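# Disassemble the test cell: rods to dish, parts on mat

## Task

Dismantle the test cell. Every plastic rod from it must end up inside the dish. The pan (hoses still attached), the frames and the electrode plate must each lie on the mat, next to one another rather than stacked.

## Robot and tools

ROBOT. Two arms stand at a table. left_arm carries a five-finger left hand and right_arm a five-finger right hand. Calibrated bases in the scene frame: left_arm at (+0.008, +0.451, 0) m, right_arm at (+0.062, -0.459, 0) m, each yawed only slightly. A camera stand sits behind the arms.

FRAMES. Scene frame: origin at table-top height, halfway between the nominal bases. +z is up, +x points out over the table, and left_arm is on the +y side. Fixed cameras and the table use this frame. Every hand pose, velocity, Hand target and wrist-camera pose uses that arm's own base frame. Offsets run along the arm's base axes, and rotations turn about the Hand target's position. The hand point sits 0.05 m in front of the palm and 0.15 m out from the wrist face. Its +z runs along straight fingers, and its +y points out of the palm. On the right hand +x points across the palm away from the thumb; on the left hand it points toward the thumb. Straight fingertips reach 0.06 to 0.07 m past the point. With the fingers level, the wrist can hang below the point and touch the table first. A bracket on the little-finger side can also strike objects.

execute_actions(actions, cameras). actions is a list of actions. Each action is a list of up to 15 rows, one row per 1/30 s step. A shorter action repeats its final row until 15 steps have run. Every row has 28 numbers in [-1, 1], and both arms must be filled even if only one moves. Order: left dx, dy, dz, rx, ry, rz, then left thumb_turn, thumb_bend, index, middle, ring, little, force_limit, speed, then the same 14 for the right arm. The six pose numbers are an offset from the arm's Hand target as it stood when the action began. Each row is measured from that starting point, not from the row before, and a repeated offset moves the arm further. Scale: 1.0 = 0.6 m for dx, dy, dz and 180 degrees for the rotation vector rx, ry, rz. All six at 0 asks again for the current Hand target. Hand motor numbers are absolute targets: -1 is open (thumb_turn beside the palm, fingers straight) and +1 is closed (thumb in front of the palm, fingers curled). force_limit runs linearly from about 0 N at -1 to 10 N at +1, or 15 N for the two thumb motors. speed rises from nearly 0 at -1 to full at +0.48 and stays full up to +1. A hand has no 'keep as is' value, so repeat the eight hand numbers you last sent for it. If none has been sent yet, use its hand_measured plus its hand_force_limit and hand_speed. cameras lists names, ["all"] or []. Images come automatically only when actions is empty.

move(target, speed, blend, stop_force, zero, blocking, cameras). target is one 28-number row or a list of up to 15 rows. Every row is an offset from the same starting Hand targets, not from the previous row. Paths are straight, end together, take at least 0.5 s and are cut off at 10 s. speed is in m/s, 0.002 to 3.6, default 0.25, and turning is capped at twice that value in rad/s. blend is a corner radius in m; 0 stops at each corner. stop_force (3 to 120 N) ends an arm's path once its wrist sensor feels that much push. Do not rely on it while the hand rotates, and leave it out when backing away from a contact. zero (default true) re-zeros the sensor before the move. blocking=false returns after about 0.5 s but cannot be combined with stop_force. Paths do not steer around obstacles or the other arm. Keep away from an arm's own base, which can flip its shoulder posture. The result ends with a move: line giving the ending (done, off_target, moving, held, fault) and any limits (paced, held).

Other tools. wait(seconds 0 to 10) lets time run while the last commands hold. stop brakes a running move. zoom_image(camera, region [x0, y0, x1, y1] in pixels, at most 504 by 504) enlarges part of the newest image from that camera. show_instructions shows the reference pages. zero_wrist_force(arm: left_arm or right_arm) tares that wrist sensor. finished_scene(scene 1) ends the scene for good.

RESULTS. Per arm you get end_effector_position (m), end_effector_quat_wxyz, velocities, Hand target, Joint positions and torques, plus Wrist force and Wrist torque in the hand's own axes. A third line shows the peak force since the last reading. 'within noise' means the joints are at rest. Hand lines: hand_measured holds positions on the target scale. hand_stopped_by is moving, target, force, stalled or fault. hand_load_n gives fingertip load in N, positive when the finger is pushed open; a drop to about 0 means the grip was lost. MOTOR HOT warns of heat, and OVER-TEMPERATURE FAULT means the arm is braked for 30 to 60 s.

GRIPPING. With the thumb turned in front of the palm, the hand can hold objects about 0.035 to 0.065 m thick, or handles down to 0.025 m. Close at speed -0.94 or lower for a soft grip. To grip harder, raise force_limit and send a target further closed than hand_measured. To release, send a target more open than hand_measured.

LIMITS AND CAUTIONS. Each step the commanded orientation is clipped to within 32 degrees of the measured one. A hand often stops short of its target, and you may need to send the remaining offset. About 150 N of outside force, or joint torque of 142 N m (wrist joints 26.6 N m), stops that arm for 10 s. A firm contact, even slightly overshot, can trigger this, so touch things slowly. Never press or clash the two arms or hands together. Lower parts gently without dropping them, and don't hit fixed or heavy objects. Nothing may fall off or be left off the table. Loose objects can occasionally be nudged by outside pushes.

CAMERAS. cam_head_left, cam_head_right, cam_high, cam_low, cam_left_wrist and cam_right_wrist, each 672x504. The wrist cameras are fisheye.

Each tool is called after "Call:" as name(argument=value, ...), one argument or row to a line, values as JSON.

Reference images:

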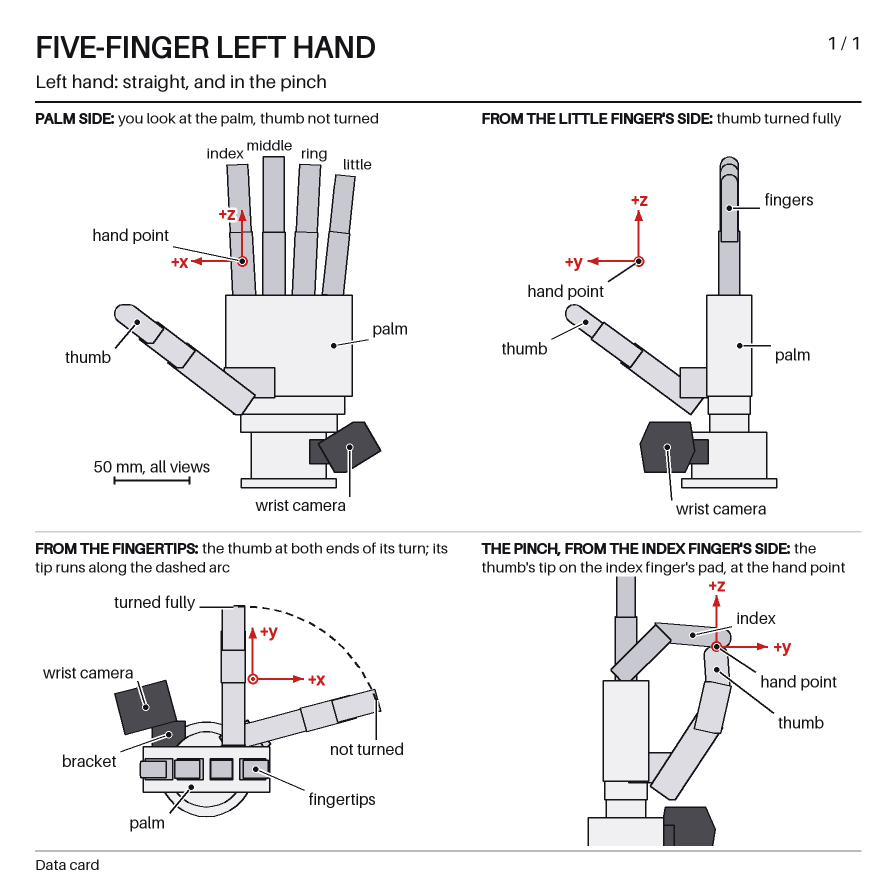

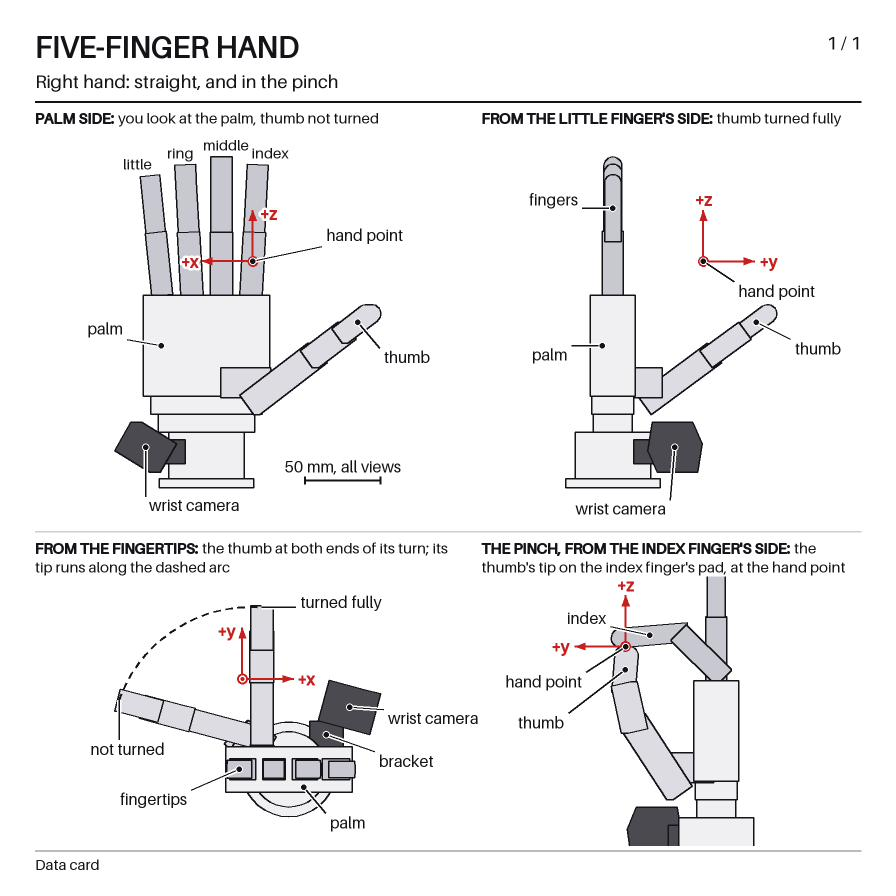

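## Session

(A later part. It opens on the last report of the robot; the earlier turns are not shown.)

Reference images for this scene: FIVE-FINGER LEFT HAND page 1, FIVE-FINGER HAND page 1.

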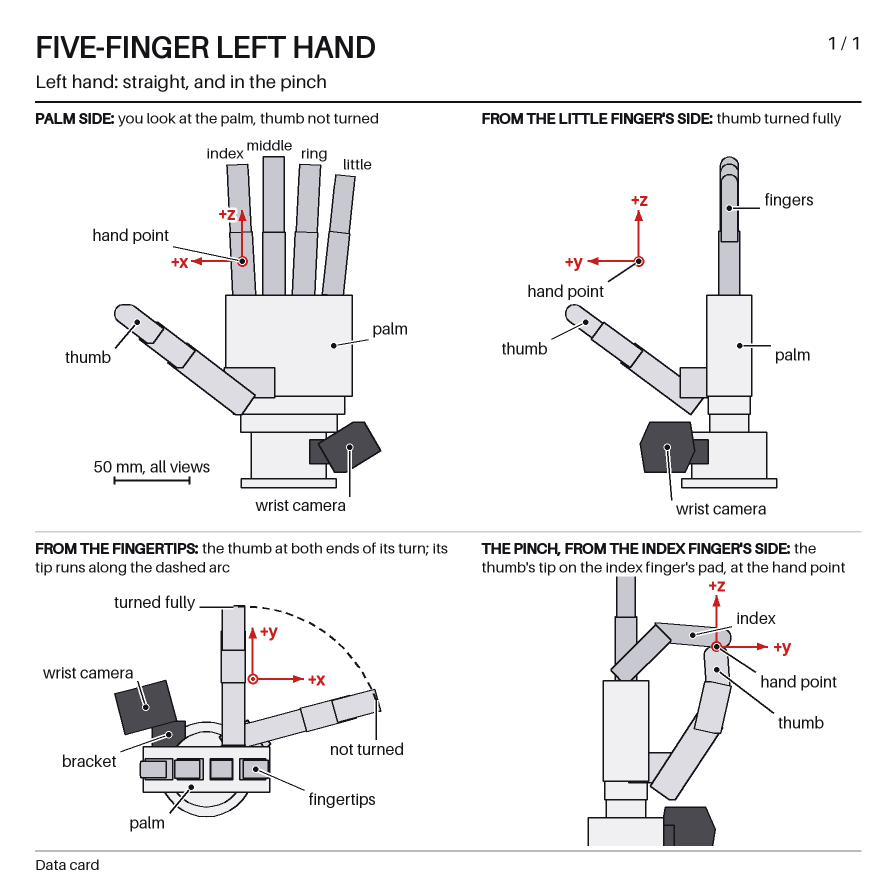

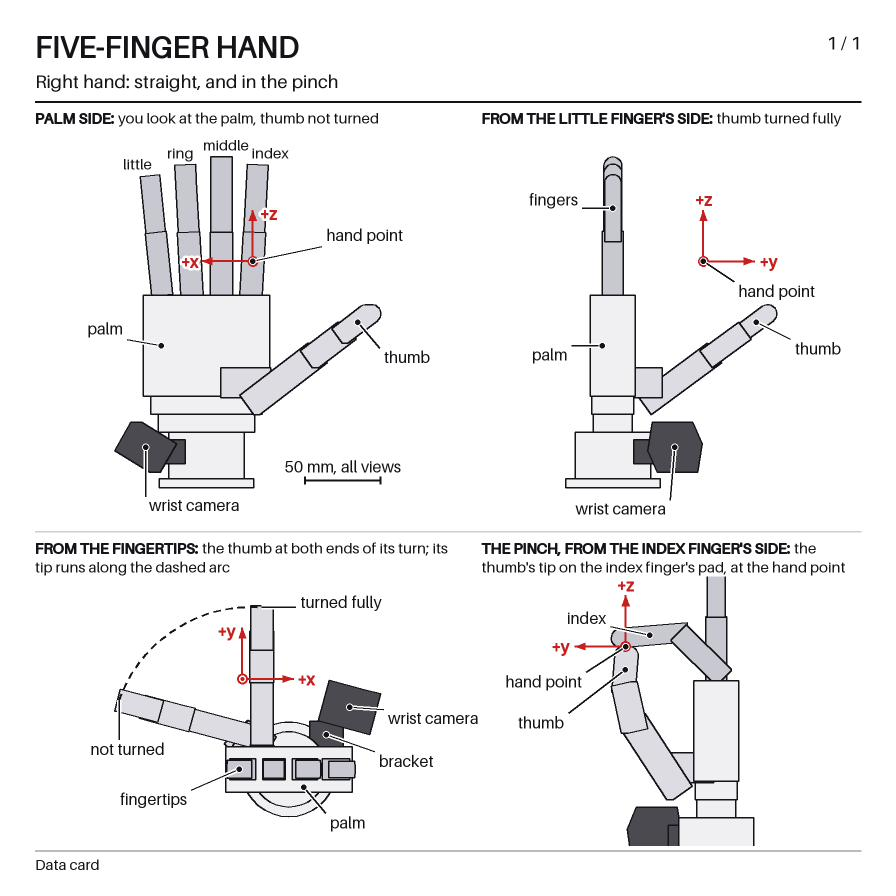

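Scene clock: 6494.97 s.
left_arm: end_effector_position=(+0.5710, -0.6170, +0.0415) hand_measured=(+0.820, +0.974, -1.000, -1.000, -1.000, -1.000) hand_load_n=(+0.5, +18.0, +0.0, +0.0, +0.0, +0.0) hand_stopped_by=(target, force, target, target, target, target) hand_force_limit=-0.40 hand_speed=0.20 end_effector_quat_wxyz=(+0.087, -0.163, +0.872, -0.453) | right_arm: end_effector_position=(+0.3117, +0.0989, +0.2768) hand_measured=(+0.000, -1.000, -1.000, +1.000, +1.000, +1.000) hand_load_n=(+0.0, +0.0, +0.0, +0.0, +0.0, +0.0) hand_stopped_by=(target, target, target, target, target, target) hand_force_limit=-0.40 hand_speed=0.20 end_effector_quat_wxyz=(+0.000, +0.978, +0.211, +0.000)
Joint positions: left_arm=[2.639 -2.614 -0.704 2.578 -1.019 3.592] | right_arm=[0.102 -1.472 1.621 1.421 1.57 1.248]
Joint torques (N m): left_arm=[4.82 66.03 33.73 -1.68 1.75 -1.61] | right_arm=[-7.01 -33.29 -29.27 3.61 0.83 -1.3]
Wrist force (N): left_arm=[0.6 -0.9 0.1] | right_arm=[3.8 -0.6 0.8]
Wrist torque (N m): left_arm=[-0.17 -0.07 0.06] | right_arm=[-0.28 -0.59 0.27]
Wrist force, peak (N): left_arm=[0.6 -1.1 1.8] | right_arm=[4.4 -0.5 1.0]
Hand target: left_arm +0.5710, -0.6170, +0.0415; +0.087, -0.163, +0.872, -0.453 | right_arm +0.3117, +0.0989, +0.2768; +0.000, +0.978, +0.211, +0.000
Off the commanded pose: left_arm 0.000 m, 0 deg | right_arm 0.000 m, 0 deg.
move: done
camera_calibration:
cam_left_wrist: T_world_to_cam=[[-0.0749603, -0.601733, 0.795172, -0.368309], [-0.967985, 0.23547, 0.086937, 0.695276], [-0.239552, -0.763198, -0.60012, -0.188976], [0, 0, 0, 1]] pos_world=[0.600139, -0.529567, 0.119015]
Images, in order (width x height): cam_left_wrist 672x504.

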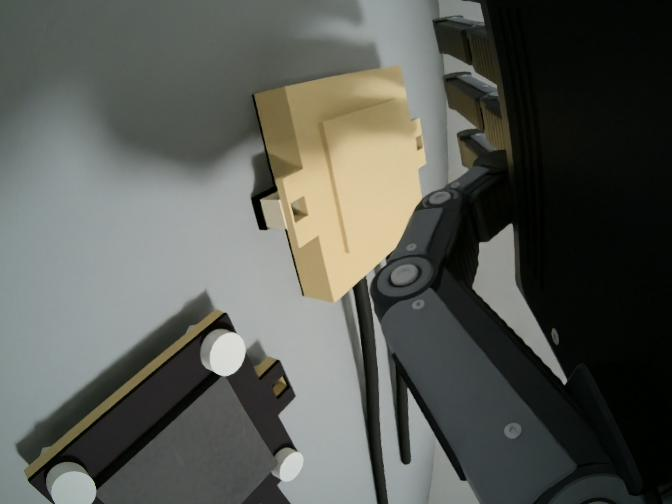

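Call:
move(
  target=[
    [0,0,0.13,0,0,0,0.82,1,-1,-1,-1,-1,-0.4,0.2,0,0,0,0,0,0,0,-1,-1,1,1,1,-0.4,0.2],
    [-0.1317,-0.0933,0.11,0,0,0,0.82,1,-1,-1,-1,-1,-0.4,0.2,0,0,0,0,0,0,0,-1,-1,1,1,1,-0.4,0.2],
  ],
  speed=[0.15,0.15],
)

Call:
move(
  target=[
    [0,0,0,0,0,0,0.82,-0.5,-0.1,-0.1,1,1,-0.4,0.0,0,0,0,0,0,0,0,-1,-1,1,1,1,-0.4,0.2],
    [0,0,-0.08,0,0,0,0.82,-0.5,-0.1,-0.1,1,1,-0.4,0.0,0,0,0,0,0,0,0,-1,-1,1,1,1,-0.4,0.2],
  ],
  speed=[0.1,0.08],
  cameras=["cam_left_wrist","cam_head_left","cam_low"],
)

Scene clock: 6550.33 s.
left_arm: end_effector_position=(+0.4920, -0.6729, +0.1075) hand_measured=(+0.820, +0.974, -1.000, -1.000, -1.000, -1.000) hand_load_n=(+0.5, +17.5, +0.0, +0.0, +0.0, +0.0) hand_stopped_by=(target, force, target, target, target, target) hand_force_limit=-0.40 hand_speed=0.20 end_effector_quat_wxyz=(+0.087, -0.163, +0.872, -0.453) | right_arm: end_effector_position=(+0.3117, +0.0989, +0.2768) hand_measured=(+0.000, -1.000, -1.000, +1.000, +1.000, +1.000) hand_load_n=(+0.0, +0.0, +0.0, +0.0, +0.0, +0.0) hand_stopped_by=(target, target, target, target, target, target) hand_force_limit=-0.40 hand_speed=0.20 end_effector_quat_wxyz=(+0.000, +0.978, +0.211, +0.000)
Joint positions: left_arm=[2.507 -2.501 -0.741 2.551 -1.119 3.493] | right_arm=[0.102 -1.472 1.621 1.421 1.57 1.248]
Joint torques (N m): left_arm=[-3.28 47.94 33.82 -2.28 2.92 2.33] | right_arm=[-6.89 -33.86 -29.3 3.59 0.27 -1.28]
Wrist force (N): left_arm=[0.6 -1.1 0.3] | right_arm=[3.9 -0.4 1.0]
Wrist torque (N m): left_arm=[-0.20 -0.07 0.03] | right_arm=[-0.27 -0.62 0.28]
Wrist force, peak (N): left_arm=[0.4 -2.5 -0.6] | right_arm=[4.4 -0.5 1.0]
Hand target: left_arm +0.4920, -0.6730, +0.1075; +0.087, -0.163, +0.872, -0.453 | right_arm +0.3117, +0.0989, +0.2768; +0.000, +0.978, +0.211, +0.000
Off the commanded pose: left_arm 0.000 m, 0 deg | right_arm 0.000 m, 0 deg.
move: done

Scene clock: 6552.60 s.
left_arm: end_effector_position=(+0.4919, -0.6729, +0.0593) hand_measured=(+0.820, -0.500, -0.100, -0.100, +1.000, +1.000) hand_load_n=(+0.0, +0.0, +0.0, +0.0, +0.0, +0.0) hand_stopped_by=(target, target, target, target, target, target) hand_force_limit=-0.40 hand_speed=0.00 end_effector_quat_wxyz=(+0.087, -0.163, +0.872, -0.453) | right_arm: end_effector_position=(+0.3117, +0.0989, +0.2768) hand_measured=(+0.000, -1.000, -1.000, +1.000, +1.000, +1.000) hand_load_n=(+0.0, +0.0, +0.0, +0.0, +0.0, +0.0) hand_stopped_by=(target, target, target, target, target, target) hand_force_limit=-0.40 hand_speed=0.20 end_effector_quat_wxyz=(+0.000, +0.978, +0.211, +0.000)
Joint positions: left_arm=[2.506 -2.525 -0.82 2.653 -1.119 3.493] | right_arm=[0.102 -1.472 1.621 1.421 1.57 1.248]
Joint torques (N m): left_arm=[-4.28 62.57 33.15 -2.49 2.4 -0.91] | right_arm=[-6.73 -33.17 -29.39 3.51 -0.05 -1.17]
Wrist force (N): left_arm=[0.8 -1.0 0.3] | right_arm=[3.7 -0.4 0.9]
Wrist torque (N m): left_arm=[-0.15 -0.10 0.03] | right_arm=[-0.26 -0.59 0.27]
Wrist force, peak (N): left_arm=[0.4 -1.8 0.0] | right_arm=[4.3 -0.7 1.0]
Hand target: left_arm +0.4920, -0.6730, +0.0595; +0.087, -0.163, +0.872, -0.453 | right_arm +0.3117, +0.0989, +0.2768; +0.000, +0.978, +0.211, +0.000
Off the commanded pose: left_arm 0.000 m, 0 deg | right_arm 0.000 m, 0 deg.
move: done
camera_calibration:
cam_left_wrist: T_world_to_cam=[[-0.0749177, -0.601918, 0.795036, -0.422214], [-0.967968, 0.23549, 0.0870754, 0.630397], [-0.239636, -0.763046, -0.60028, -0.239668], [0, 0, 0, 1]] pos_world=[0.52114, -0.585468, 0.136915]
Images, in order (width x height): cam_head_left 672x504, cam_low 672x504, cam_left_wrist 672x504.

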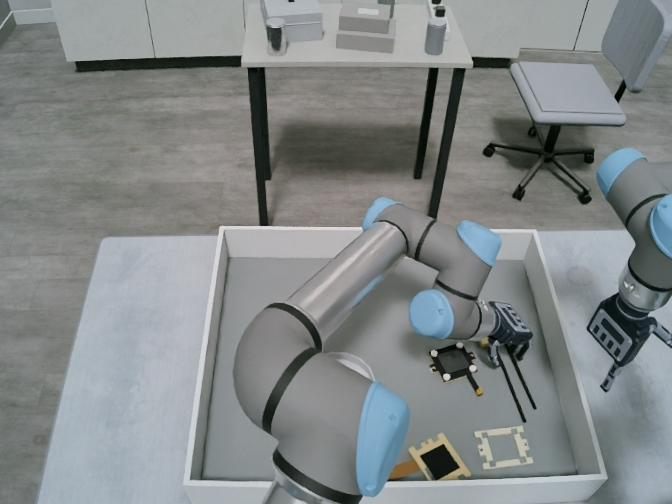

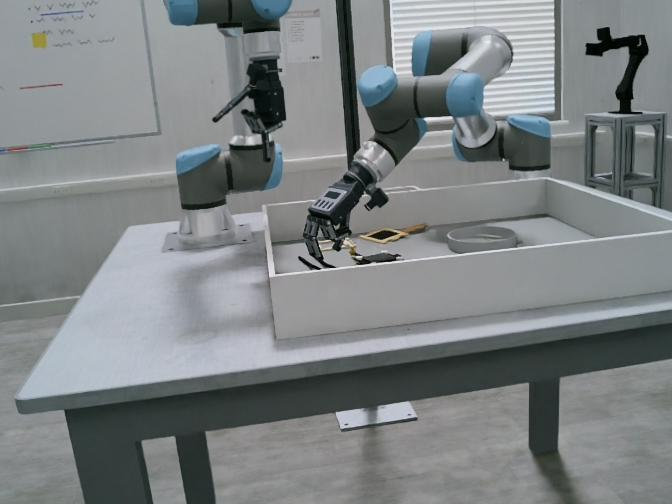

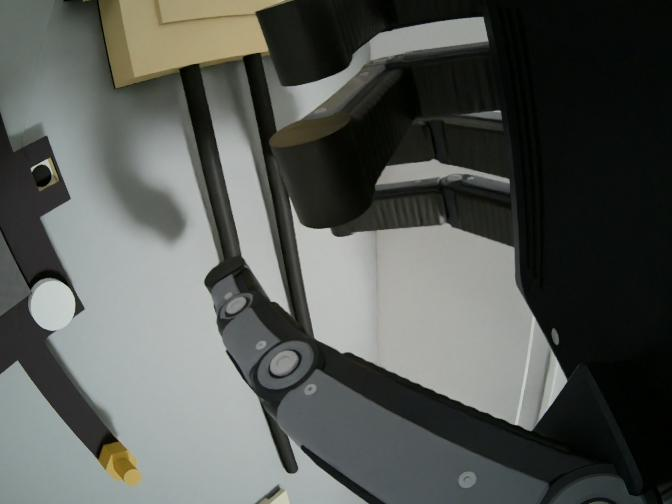

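Call:
move(
  target=[
    [0,0.005,0,0,0,0,0.82,-0.5,-0.4,-0.4,1,1,-0.4,0.0,0,0,0,0,0,0,0,-1,-1,1,1,1,-0.4,0.2],
    [0,0.005,-0.0325,0,0,0,0.82,-0.5,-0.4,-0.4,1,1,-0.4,0.0,0,0,0,0,0,0,0,-1,-1,1,1,1,-0.4,0.2],
  ],
  speed=[0.03,0.02],
  stop_force=4,
  cameras=["cam_left_wrist","cam_head_left","cam_low"],
)

Call:
zoom_image(
  camera="cam_head_left",
  region=[460, 300, 560, 430],
)

Call:
zoom_image(
  camera="cam_low",
  region=[280, 200, 400, 280],
)

Scene clock: 6588.23 s.
left_arm: end_effector_position=(+0.4920, -0.6700, +0.0400) hand_measured=(+0.820, -0.500, -0.400, -0.400, +1.000, +1.000) hand_load_n=(+0.0, +0.0, -0.5, +0.0, +0.5, +0.0) hand_stopped_by=(target, target, target, target, target, target) hand_force_limit=-0.40 hand_speed=0.00 end_effector_quat_wxyz=(+0.087, -0.163, +0.872, -0.453) | right_arm: end_effector_position=(+0.3117, +0.0989, +0.2768) hand_measured=(+0.000, -1.000, -1.000, +1.000, +1.000, +1.000) hand_load_n=(+0.0, +0.0, -0.5, +0.0, +0.0, +0.0) hand_stopped_by=(target, target, target, target, target, target) hand_force_limit=-0.40 hand_speed=0.20 end_effector_quat_wxyz=(+0.000, +0.978, +0.211, +0.000)
Joint positions: left_arm=[2.51 -2.532 -0.857 2.697 -1.117 3.496] | right_arm=[0.102 -1.472 1.621 1.421 1.57 1.248]
Joint torques (N m): left_arm=[-6.48 63.49 33.33 -2.34 -1.85 -2.46] | right_arm=[-6.06 -33.82 -28.47 3.57 -0.68 -1.07]
Wrist force (N): left_arm=[0.8 -1.0 0.3] | right_arm=[4.1 -0.4 0.9]
Wrist torque (N m): left_arm=[-0.16 -0.09 0.01] | right_arm=[-0.26 -0.64 0.30]
Wrist force, peak (N): left_arm=[0.9 -1.2 0.4] | right_arm=[4.3 -0.6 0.8]
Hand target: left_arm +0.4920, -0.6700, +0.0400; +0.087, -0.163, +0.872, -0.453 | right_arm +0.3117, +0.0989, +0.2768; +0.000, +0.978, +0.211, +0.000
Off the commanded pose: left_arm 0.000 m, 0 deg | right_arm 0.000 m, 0 deg.
move: done
camera_calibration:
cam_left_wrist: T_world_to_cam=[[-0.0749603, -0.601733, 0.795172, -0.40493], [-0.967985, 0.23547, 0.086937, 0.631416], [-0.239552, -0.763198, -0.60012, -0.249251], [0, 0, 0, 1]] pos_world=[0.521139, -0.582567, 0.117515]
Images, in order (width x height): cam_head_left 672x504, cam_low 672x504, cam_left_wrist 672x504.

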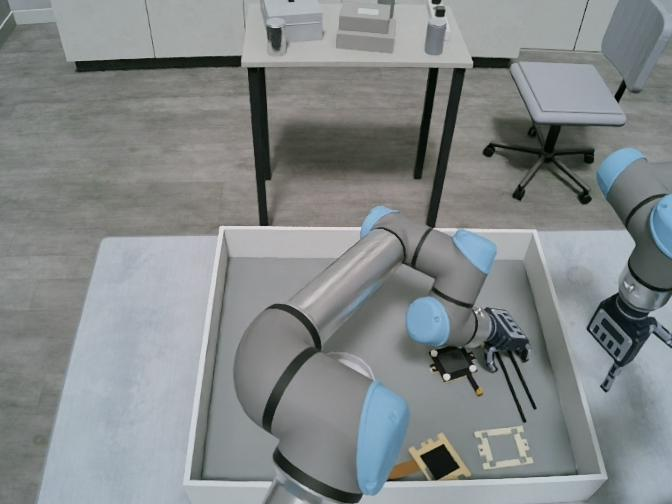

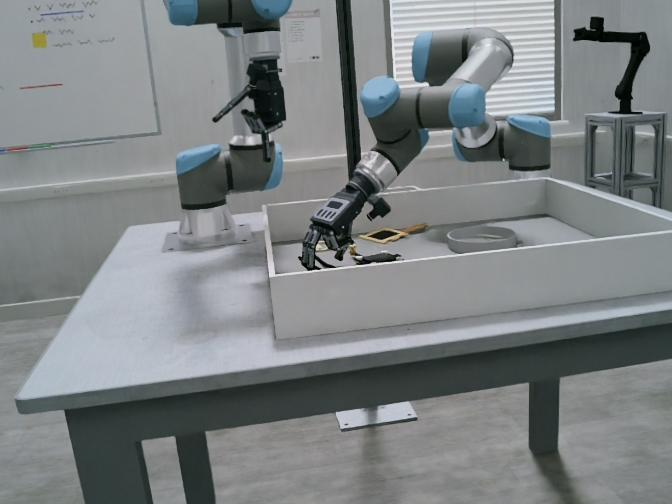

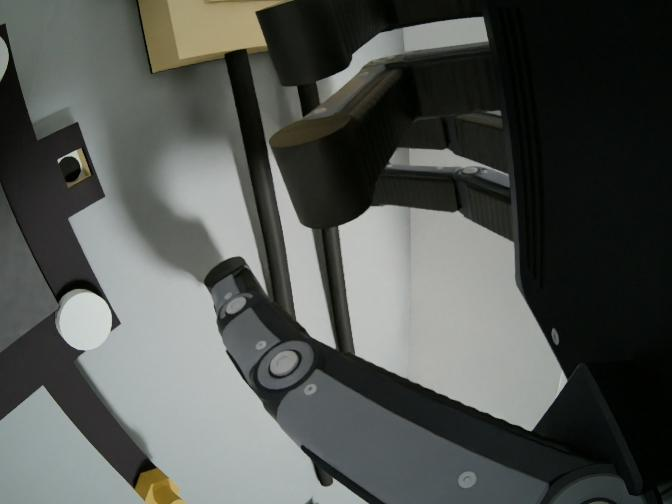

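Scaled by 3.877 from the camera's 672x504 image, which has a finer 960x720 frame.

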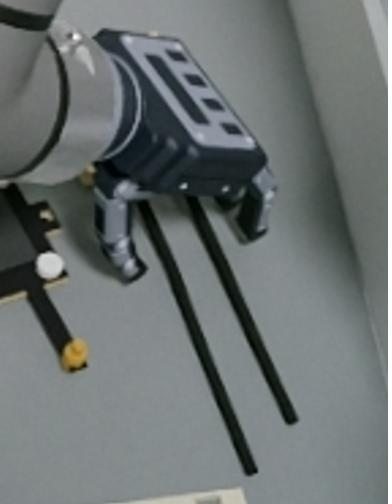

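Scaled by 4.200 from the camera's 672x504 image, which has a finer 960x720 frame.

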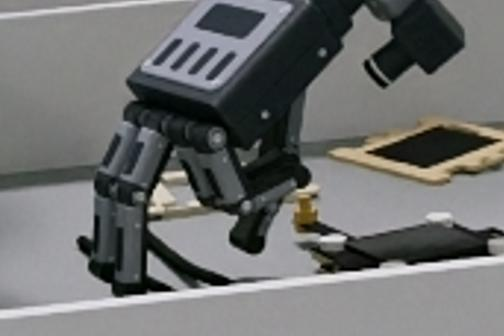

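Call:
move(
  target=[
    [0,0,0.13,0,0,0,0.82,-0.5,-0.4,-0.4,1,1,-0.4,0.0,0,0,0,0,0,0,0,-1,-1,1,1,1,-0.4,0.2],
    [0.1213,-0.0018,0.1,0,0,-0.0539,0.82,-0.5,-0.4,-0.4,1,1,-0.4,0.0,0,0,0,0,0,0,0,-1,-1,1,1,1,-0.4,0.2],
  ],
  speed=[0.08,0.1],
)

Call:
move(
  target=[
    [0,0,0,0,0,0,0.82,-1,-0.6,1,1,1,-0.4,0.0,0,0,0,0,0,0,0,-1,-1,1,1,1,-0.4,0.2],
    [0,0,-0.06,0,0,0,0.82,-1,-0.6,1,1,1,-0.4,0.0,0,0,0,0,0,0,0,-1,-1,1,1,1,-0.4,0.2],
  ],
  speed=[0.1,0.05],
  stop_force=6,
  cameras=["cam_left_wrist","cam_head_left","cam_head_right","cam_low"],
)

Call:
zoom_image(
  camera="cam_head_right",
  region=[430, 280, 560, 400],
)

Scene clock: 6745.93 s.
left_arm: end_effector_position=(+0.5639, -0.6704, +0.0997) hand_measured=(+0.820, -0.500, -0.400, -0.400, +1.000, +1.000) hand_load_n=(+0.0, +0.0, +0.0, +0.0, +0.0, +0.0) hand_stopped_by=(target, target, target, target, target, target) hand_force_limit=-0.40 hand_speed=0.00 end_effector_quat_wxyz=(+0.064, -0.093, +0.873, -0.474) | right_arm: end_effector_position=(+0.3117, +0.0989, +0.2768) hand_measured=(+0.000, -1.000, -1.000, +1.000, +1.000, +1.000) hand_load_n=(+0.0, +0.0, +0.0, +0.0, +0.0, +0.0) hand_stopped_by=(target, target, target, target, target, target) hand_force_limit=-0.40 hand_speed=0.20 end_effector_quat_wxyz=(+0.000, +0.978, +0.211, +0.000)
Joint positions: left_arm=[2.594 -2.88 -0.035 2.176 -0.937 3.664] | right_arm=[0.102 -1.472 1.621 1.421 1.57 1.248]
Joint torques (N m): left_arm=[-2.99 53.45 33.31 -2.61 -0.27 -1.37] | right_arm=[-5.04 -34.07 -28.04 3.6 -1.36 -0.9]
Wrist force (N): left_arm=[0.5 -0.9 0.7] | right_arm=[3.9 -0.2 0.8]
Wrist torque (N m): left_arm=[-0.17 -0.04 0.12] | right_arm=[-0.23 -0.62 0.29]
Wrist force, peak (N): left_arm=[1.9 -0.8 -0.1] | right_arm=[4.4 -0.4 0.9]
Hand target: left_arm +0.5647, -0.6710, +0.1000; +0.048, -0.088, +0.883, -0.459 | right_arm +0.3117, +0.0989, +0.2768; +0.000, +0.978, +0.211, +0.000
Off the commanded pose: left_arm 0.001 m, 3 deg | right_arm 0.000 m, 0 deg.
elbow stopped short (left arm): the move would have taken joint 3 (elbow) straighter than the controller allows.
move: off_target (left_arm)

Scene clock: 6747.93 s.
left_arm: end_effector_position=(+0.5640, -0.6705, +0.0638) hand_measured=(+0.820, -1.000, -0.600, +1.000, +1.000, +1.000) hand_load_n=(+0.0, +0.0, +0.0, +0.5, +0.0, +0.0) hand_stopped_by=(target, target, target, target, target, target) hand_force_limit=-0.40 hand_speed=0.00 end_effector_quat_wxyz=(+0.056, -0.091, +0.878, -0.466) | right_arm: end_effector_position=(+0.3117, +0.0989, +0.2768) hand_measured=(+0.000, -1.000, -1.000, +1.000, +1.000, +1.000) hand_load_n=(+0.5, +0.0, +0.0, +0.0, +0.0, +0.0) hand_stopped_by=(target, target, target, target, target, target) hand_force_limit=-0.40 hand_speed=0.20 end_effector_quat_wxyz=(+0.000, +0.978, +0.211, +0.000)
Joint positions: left_arm=[2.594 -2.924 -0.035 2.189 -0.934 3.681] | right_arm=[0.102 -1.472 1.621 1.421 1.57 1.248]
Joint torques (N m): left_arm=[-6.23 71.08 26.16 -2.76 -0.94 -2.59] | right_arm=[-5.29 -33.87 -27.98 3.65 -1.6 -0.97]
Wrist force (N): left_arm=[0.6 -0.6 0.7] | right_arm=[3.9 -0.4 0.7]
Wrist torque (N m): left_arm=[-0.12 -0.06 0.00] | right_arm=[-0.25 -0.62 0.29]
Wrist force, peak (N): left_arm=[0.5 -1.5 0.3] | right_arm=[4.3 -0.4 0.8]
Hand target: left_arm +0.5647, -0.6710, +0.0640; +0.048, -0.088, +0.883, -0.459 | right_arm +0.3117, +0.0989, +0.2768; +0.000, +0.978, +0.211, +0.000
Off the commanded pose: left_arm 0.001 m, 1 deg | right_arm 0.000 m, 0 deg.
elbow stopped short (left arm): the move would have taken joint 3 (elbow) straighter than the controller allows.
move: done
camera_calibration:
cam_left_wrist: T_world_to_cam=[[-0.179121, -0.570515, 0.801516, -0.339531], [-0.919915, 0.385971, 0.0691512, 0.774174], [-0.348814, -0.724941, -0.593961, -0.131144], [0, 0, 0, 1]] pos_world=[0.605612, -0.587587, 0.14071]
Images, in order (width x height): cam_head_left 672x504, cam_head_right 672x504, cam_low 672x504, cam_left_wrist 672x504.

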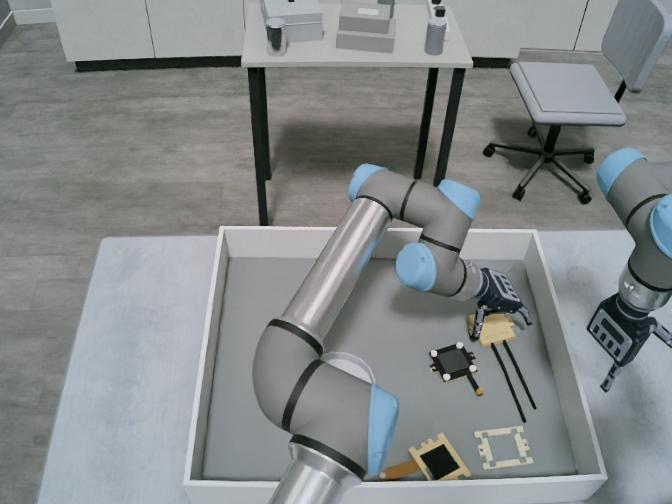

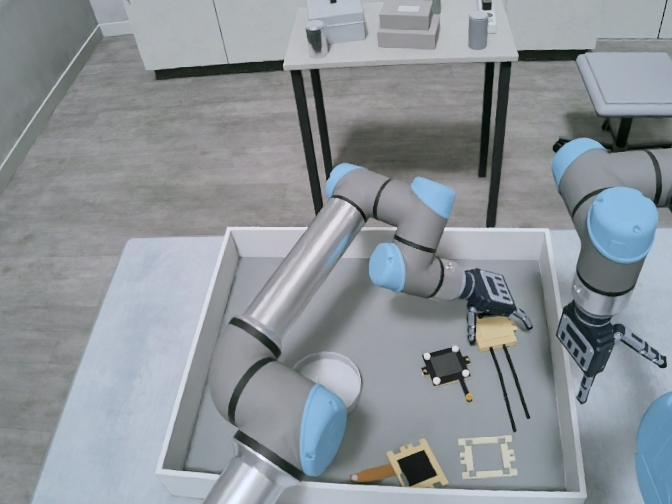

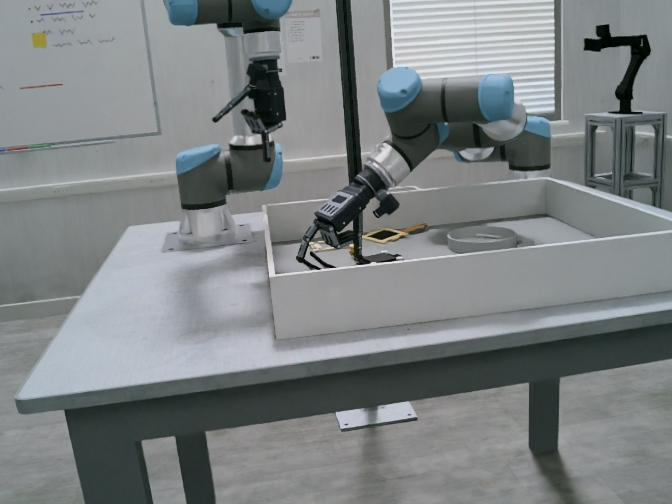

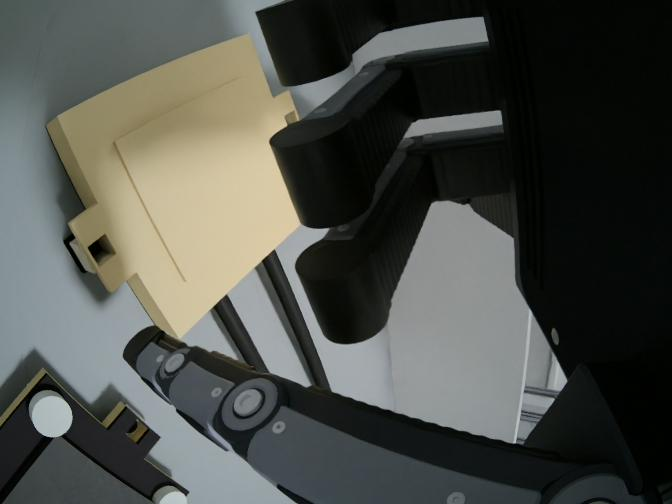

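Scaled by 3.877 from the camera's 672x504 image, which has a finer 960x720 frame.

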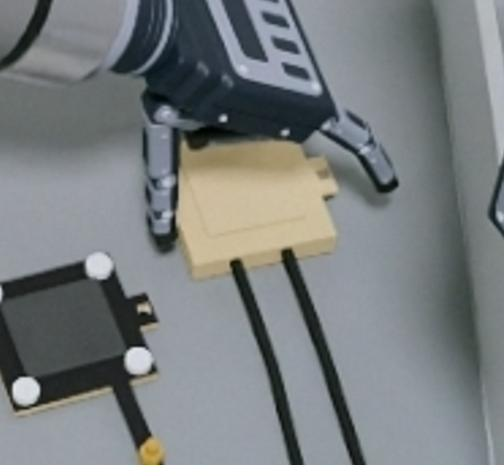

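Call:
move(
  target=[
    [-0.03,0.05,0.1,0,0,0,0.82,-1,-0.6,1,1,1,-0.4,0.0,0,0.0,0.1,0,0,0,0,-1,-1,1,1,1,-0.4,0.2],
    [-0.25,0.7,0.35,0,0,0,0.82,-1,-0.6,1,1,1,-0.4,0.0,0.1,0.1,0.05,0,0,-0.5744,0,-1,-1,1,1,1,-0.4,0.2],
  ],
  speed=[0.1,0.2],
)

Scene clock: 6779.73 s.
left_arm: end_effector_position=(+0.4147, -0.2511, +0.2740) hand_measured=(+0.820, -1.000, -0.600, +1.000, +1.000, +1.000) hand_load_n=(+0.0, +0.0, +0.0, +0.0, +0.0, +0.5) hand_stopped_by=(target, target, target, target, target, target) hand_force_limit=-0.40 hand_speed=0.00 end_effector_quat_wxyz=(+0.048, -0.088, +0.883, -0.459) | right_arm: end_effector_position=(+0.3717, +0.1589, +0.3068) hand_measured=(+0.000, -1.000, -1.000, +1.000, +1.000, +1.000) hand_load_n=(+0.0, +0.0, +0.0, +0.0, +0.0, +0.0) hand_stopped_by=(target, target, target, target, target, target) hand_force_limit=-0.40 hand_speed=0.20 end_effector_quat_wxyz=(+0.000, +0.771, -0.636, +0.000)
Joint positions: left_arm=[3.279 -1.843 -1.544 1.913 -0.614 4.6] | right_arm=[0.016 -1.22 1.231 1.559 1.571 2.966]
Joint torques (N m): left_arm=[3.89 22.81 31.2 -2.58 -0.01 0.28] | right_arm=[6.94 -35.8 -12.07 3.68 1.63 1.63]
Wrist force (N): left_arm=[0.2 -0.7 0.0] | right_arm=[3.8 -0.5 0.9]
Wrist torque (N m): left_arm=[-0.09 -0.02 0.10] | right_arm=[-0.26 -0.56 0.36]
Wrist force, peak (N): left_arm=[0.8 -1.6 -0.1] | right_arm=[4.3 -0.6 1.7]
Hand target: left_arm +0.4147, -0.2510, +0.2740; +0.048, -0.088, +0.883, -0.459 | right_arm +0.3717, +0.1589, +0.3068; +0.000, +0.771, -0.636, +0.000
Off the commanded pose: left_arm 0.000 m, 0 deg | right_arm 0.000 m, 0 deg.
move: done

Call:
move(
  target=[
    [0,0,0,0,0,0,0.82,-1,-0.6,1,1,1,-0.4,0.0,0.15,0.07,0.0,0.0584,-0.3,0,1,-1,-0.6,-0.6,-0.6,1,-0.4,0.2],
    [0,0,0,0,0,0,0.82,-1,-0.6,1,1,1,-0.4,0.0,0.2967,0.1493,-0.2447,0.0584,-0.3,0,1,-1,-0.6,-0.6,-0.6,1,-0.4,0.2],
  ],
  speed=[0.2,0.12],
  cameras=["cam_right_wrist","cam_head_left","cam_low"],
)

Scene clock: 6821.13 s.
left_arm: end_effector_position=(+0.4147, -0.2510, +0.2740) hand_measured=(+0.820, -1.000, -0.600, +1.000, +1.000, +1.000) hand_load_n=(+0.0, +0.0, +0.0, +0.0, +0.5, +0.0) hand_stopped_by=(target, target, target, target, target, target) hand_force_limit=-0.40 hand_speed=0.00 end_effector_quat_wxyz=(+0.048, -0.088, +0.883, -0.459) | right_arm: end_effector_position=(+0.5497, +0.2485, +0.1601) hand_measured=(+1.000, -1.000, -0.600, -0.600, -0.600, +1.000) hand_load_n=(+0.0, +0.0, +0.0, +0.0, +0.0, +0.0) hand_stopped_by=(target, target, target, target, target, target) hand_force_limit=-0.40 hand_speed=0.20 end_effector_quat_wxyz=(-0.357, +0.684, -0.564, +0.294)
Joint positions: left_arm=[3.279 -1.843 -1.544 1.913 -0.614 4.6] | right_arm=[0.131 -1.332 1.7 0.243 1.521 3.108]
Joint torques (N m): left_arm=[0.2 23.39 30.65 -1.29 -0.97 -1.73] | right_arm=[-7.19 -32.34 -8.27 -0.44 -2.76 -1.39]
Wrist force (N): left_arm=[0.4 -0.8 0.5] | right_arm=[4.5 0.1 0.5]
Wrist torque (N m): left_arm=[-0.14 -0.04 0.12] | right_arm=[-0.13 -0.70 0.34]
Wrist force, peak (N): left_arm=[0.8 -1.0 0.4] | right_arm=[4.9 0.2 0.6]
Hand target: left_arm +0.4147, -0.2510, +0.2740; +0.048, -0.088, +0.883, -0.459 | right_arm +0.5497, +0.2485, +0.1600; -0.357, +0.684, -0.564, +0.294
Off the commanded pose: left_arm 0.000 m, 0 deg | right_arm 0.000 m, 0 deg.
move: done
camera_calibration:
cam_right_wrist: T_world_to_cam=[[-0.512555, -0.366257, -0.776623, 0.496614], [-0.713203, 0.685256, 0.147531, 0.189092], [0.478151, 0.629508, -0.612447, -0.205832], [0, 0, 0, 1]] pos_world=[0.487822, 0.181885, 0.231723]
Images, in order (width x height): cam_head_left 672x504, cam_low 672x504, cam_right_wrist 672x504.

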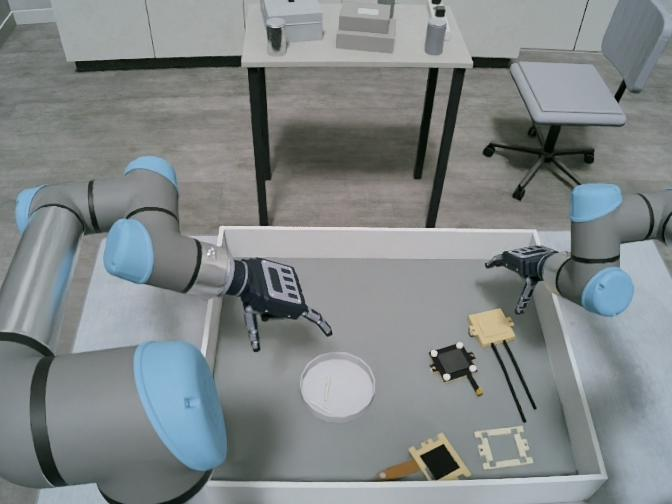

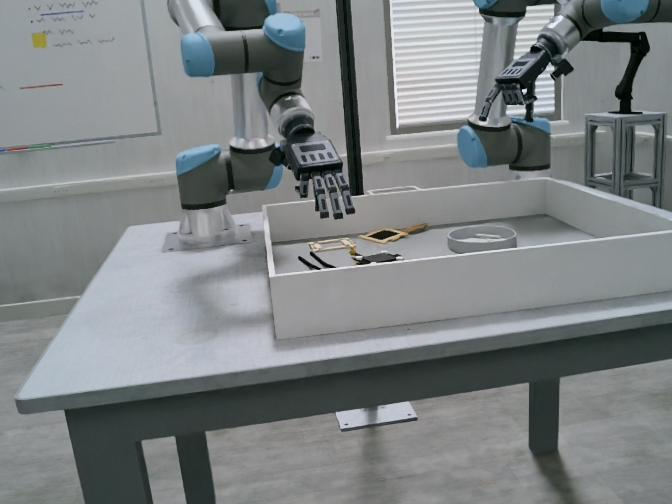

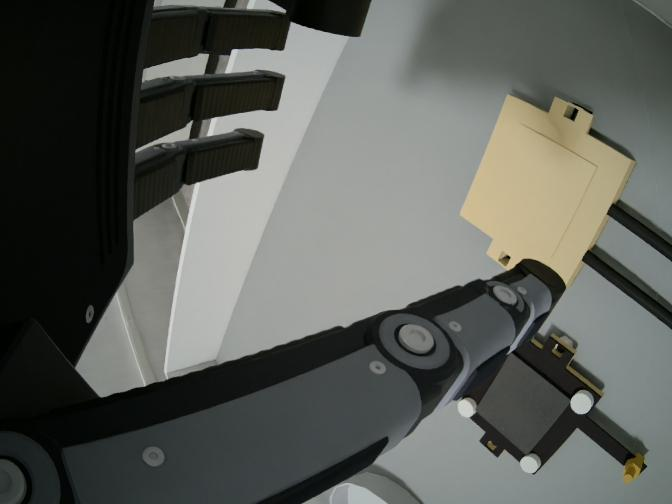

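Call:
move(
  target=[
    [0,0,0,0,0,0,0.82,-1,-0.6,1,1,1,-0.4,0.0,0,0,-0.145,0,0,0,1,-1,-0.6,-0.6,-0.6,1,-0.4,0.2],
  ],
  speed=[0.08],
  stop_force=6,
  cameras=["cam_right_wrist","cam_head_left","cam_low"],
)

Call:
zoom_image(
  camera="cam_head_left",
  region=[440, 250, 570, 380],
)

Scene clock: 6840.33 s.
left_arm: end_effector_position=(+0.4147, -0.2510, +0.2740) hand_measured=(+0.820, -1.000, -0.600, +1.000, +1.000, +1.000) hand_load_n=(+0.0, +0.0, +0.0, +0.0, +0.0, +0.0) hand_stopped_by=(target, target, target, target, target, target) hand_force_limit=-0.40 hand_speed=0.00 end_effector_quat_wxyz=(+0.048, -0.088, +0.883, -0.459) | right_arm: end_effector_position=(+0.5497, +0.2485, +0.0730) hand_measured=(+1.000, -1.000, -0.600, -0.600, -0.600, +1.000) hand_load_n=(+0.0, +0.0, +0.0, +0.0, +0.0, +0.0) hand_stopped_by=(target, target, target, target, target, target) hand_force_limit=-0.40 hand_speed=0.20 end_effector_quat_wxyz=(-0.357, +0.684, -0.564, +0.294)
Joint positions: left_arm=[3.279 -1.843 -1.544 1.913 -0.614 4.6] | right_arm=[0.131 -1.237 1.822 0.026 1.521 3.108]
Joint torques (N m): left_arm=[-4.56 25.01 31.39 -1.21 -0.98 -1.67] | right_arm=[0.35 -45.09 -28.27 -1.38 -2.64 1.61]
Wrist force (N): left_arm=[0.4 -0.8 0.2] | right_arm=[4.4 0.2 0.4]
Wrist torque (N m): left_arm=[-0.12 -0.05 0.12] | right_arm=[-0.11 -0.68 0.33]
Wrist force, peak (N): left_arm=[0.7 -1.1 0.5] | right_arm=[4.9 0.3 0.7]
Hand target: left_arm +0.4147, -0.2510, +0.2740; +0.048, -0.088, +0.883, -0.459 | right_arm +0.5497, +0.2485, +0.0730; -0.357, +0.684, -0.564, +0.294
Off the commanded pose: left_arm 0.000 m, 0 deg | right_arm 0.000 m, 0 deg.
move: done
camera_calibration:
cam_right_wrist: T_world_to_cam=[[-0.512708, -0.366249, -0.776525, 0.42903], [-0.713164, 0.685267, 0.147666, 0.201902], [0.478045, 0.6295, -0.612538, -0.25911], [0, 0, 0, 1]] pos_world=[0.487822, 0.181885, 0.144624]
Images, in order (width x height): cam_head_left 672x504, cam_low 672x504, cam_right_wrist 672x504.

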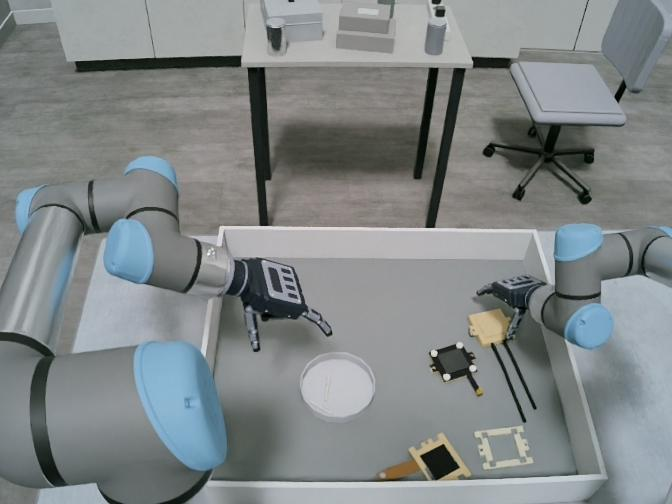

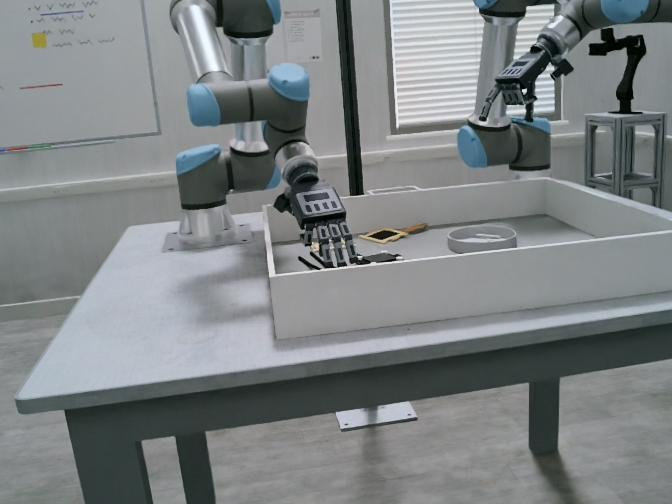

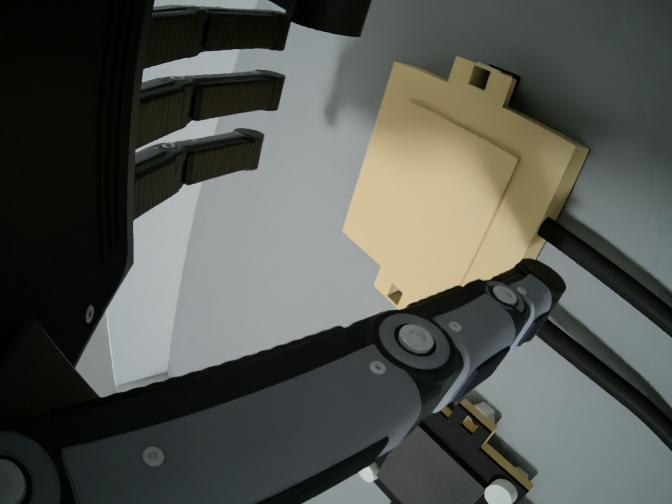

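Scaled by 3.877 from the camera's 672x504 image, which has a finer 960x720 frame.

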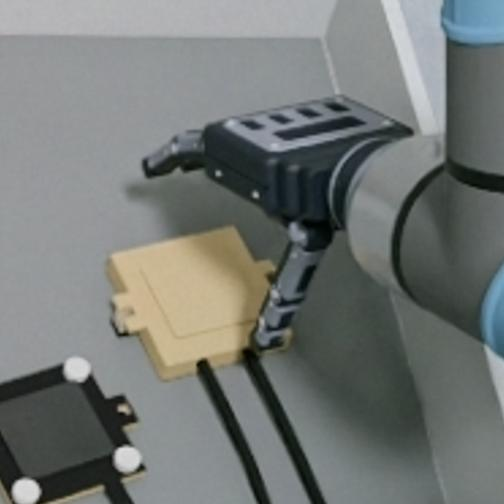

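Call:
move(
  target=[
    [0,0,0,0,0,0,0.82,-1,-0.6,1,1,1,-0.4,0.0,-0.0083,0.017,0,0,0,0,1,-1,-0.6,-0.6,-0.6,1,-0.4,0.2],
    [0,0,0,0,0,0,0.82,-1,-0.6,1,1,1,-0.4,0.0,-0.0083,0.017,-0.0475,0,0,0,1,-1,-0.6,-0.6,-0.6,1,-0.4,0.2],
  ],
  speed=[0.04,0.04],
  stop_force=4,
  cameras=["cam_right_wrist","cam_head_left","cam_low"],
)

Call:
zoom_image(
  camera="cam_head_left",
  region=[440, 250, 570, 380],
)

Call:
zoom_image(
  camera="cam_right_wrist",
  region=[240, 40, 640, 440],
)

Scene clock: 6914.80 s.
left_arm: end_effector_position=(+0.4147, -0.2510, +0.2740) hand_measured=(+0.820, -1.000, -0.600, +1.000, +1.000, +1.000) hand_load_n=(+0.0, +0.0, +0.0, +0.0, +0.0, +0.0) hand_stopped_by=(target, target, target, target, target, target) hand_force_limit=-0.40 hand_speed=0.00 end_effector_quat_wxyz=(+0.048, -0.088, +0.883, -0.459) | right_arm: end_effector_position=(+0.5447, +0.2587, +0.0445) hand_measured=(+1.000, -1.000, -0.600, -0.600, -0.600, +1.000) hand_load_n=(+0.0, +0.0, +0.0, +0.0, +0.0, +0.0) hand_stopped_by=(target, target, target, target, target, target) hand_force_limit=-0.40 hand_speed=0.20 end_effector_quat_wxyz=(-0.357, +0.684, -0.564, +0.294)
Joint positions: left_arm=[3.279 -1.843 -1.544 1.913 -0.614 4.6] | right_arm=[0.158 -1.196 1.852 -0.045 1.543 3.123]
Joint torques (N m): left_arm=[-5.49 25.82 31.45 -1.31 -1.06 -1.7] | right_arm=[-7.13 -45.87 -27.22 -0.82 -2.5 -0.58]
Wrist force (N): left_arm=[0.6 -0.6 0.3] | right_arm=[4.3 0.2 0.6]
Wrist torque (N m): left_arm=[-0.10 -0.07 0.12] | right_arm=[-0.11 -0.68 0.34]
Wrist force, peak (N): left_arm=[0.2 -1.3 0.7] | right_arm=[4.8 -0.3 0.7]
Hand target: left_arm +0.4147, -0.2510, +0.2740; +0.048, -0.088, +0.883, -0.459 | right_arm +0.5447, +0.2587, +0.0445; -0.357, +0.684, -0.564, +0.294
Off the commanded pose: left_arm 0.000 m, 0 deg | right_arm 0.000 m, 0 deg.
move: done
camera_calibration:
cam_right_wrist: T_world_to_cam=[[-0.512654, -0.366262, -0.776555, 0.40805], [-0.713224, 0.685205, 0.147668, 0.195595], [0.478014, 0.62956, -0.6125, -0.280599], [0, 0, 0, 1]] pos_world=[0.482822, 0.192084, 0.116124]
Images, in order (width x height): cam_head_left 672x504, cam_low 672x504, cam_right_wrist 672x504.

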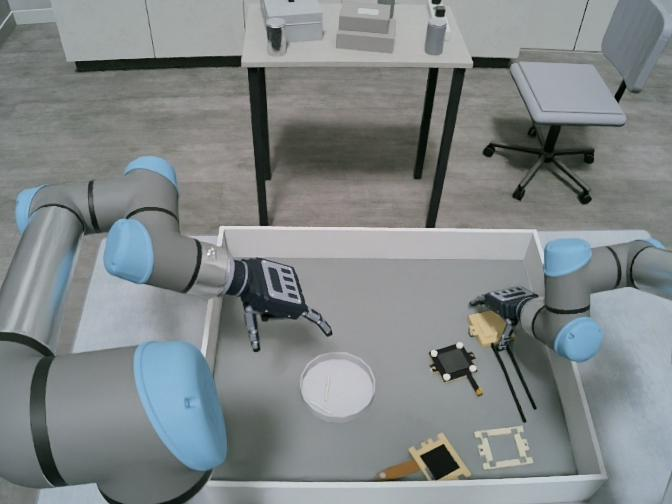

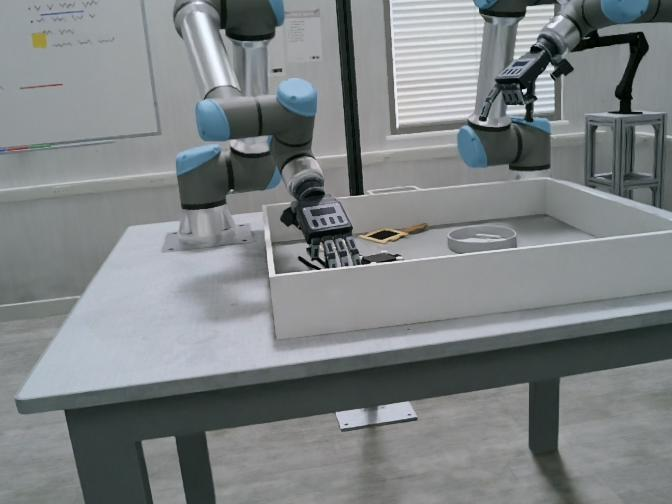

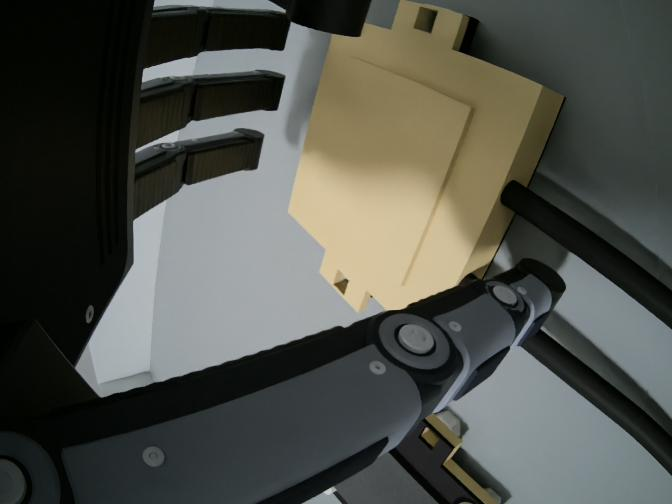

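Scaled by 3.877 from the camera's 672x504 image, which has a finer 960x720 frame.

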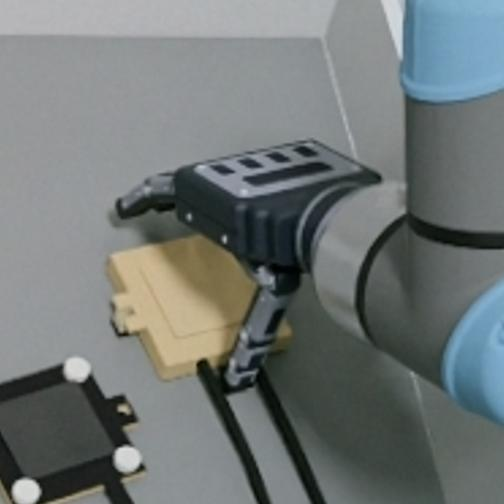

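Scaled by 1.260 from the camera's 672x504 image, which has a finer 960x720 frame.

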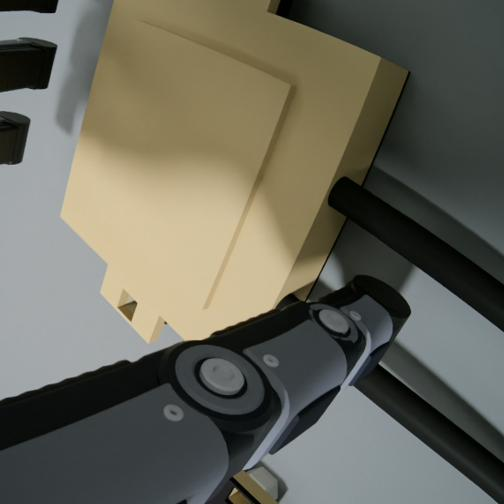

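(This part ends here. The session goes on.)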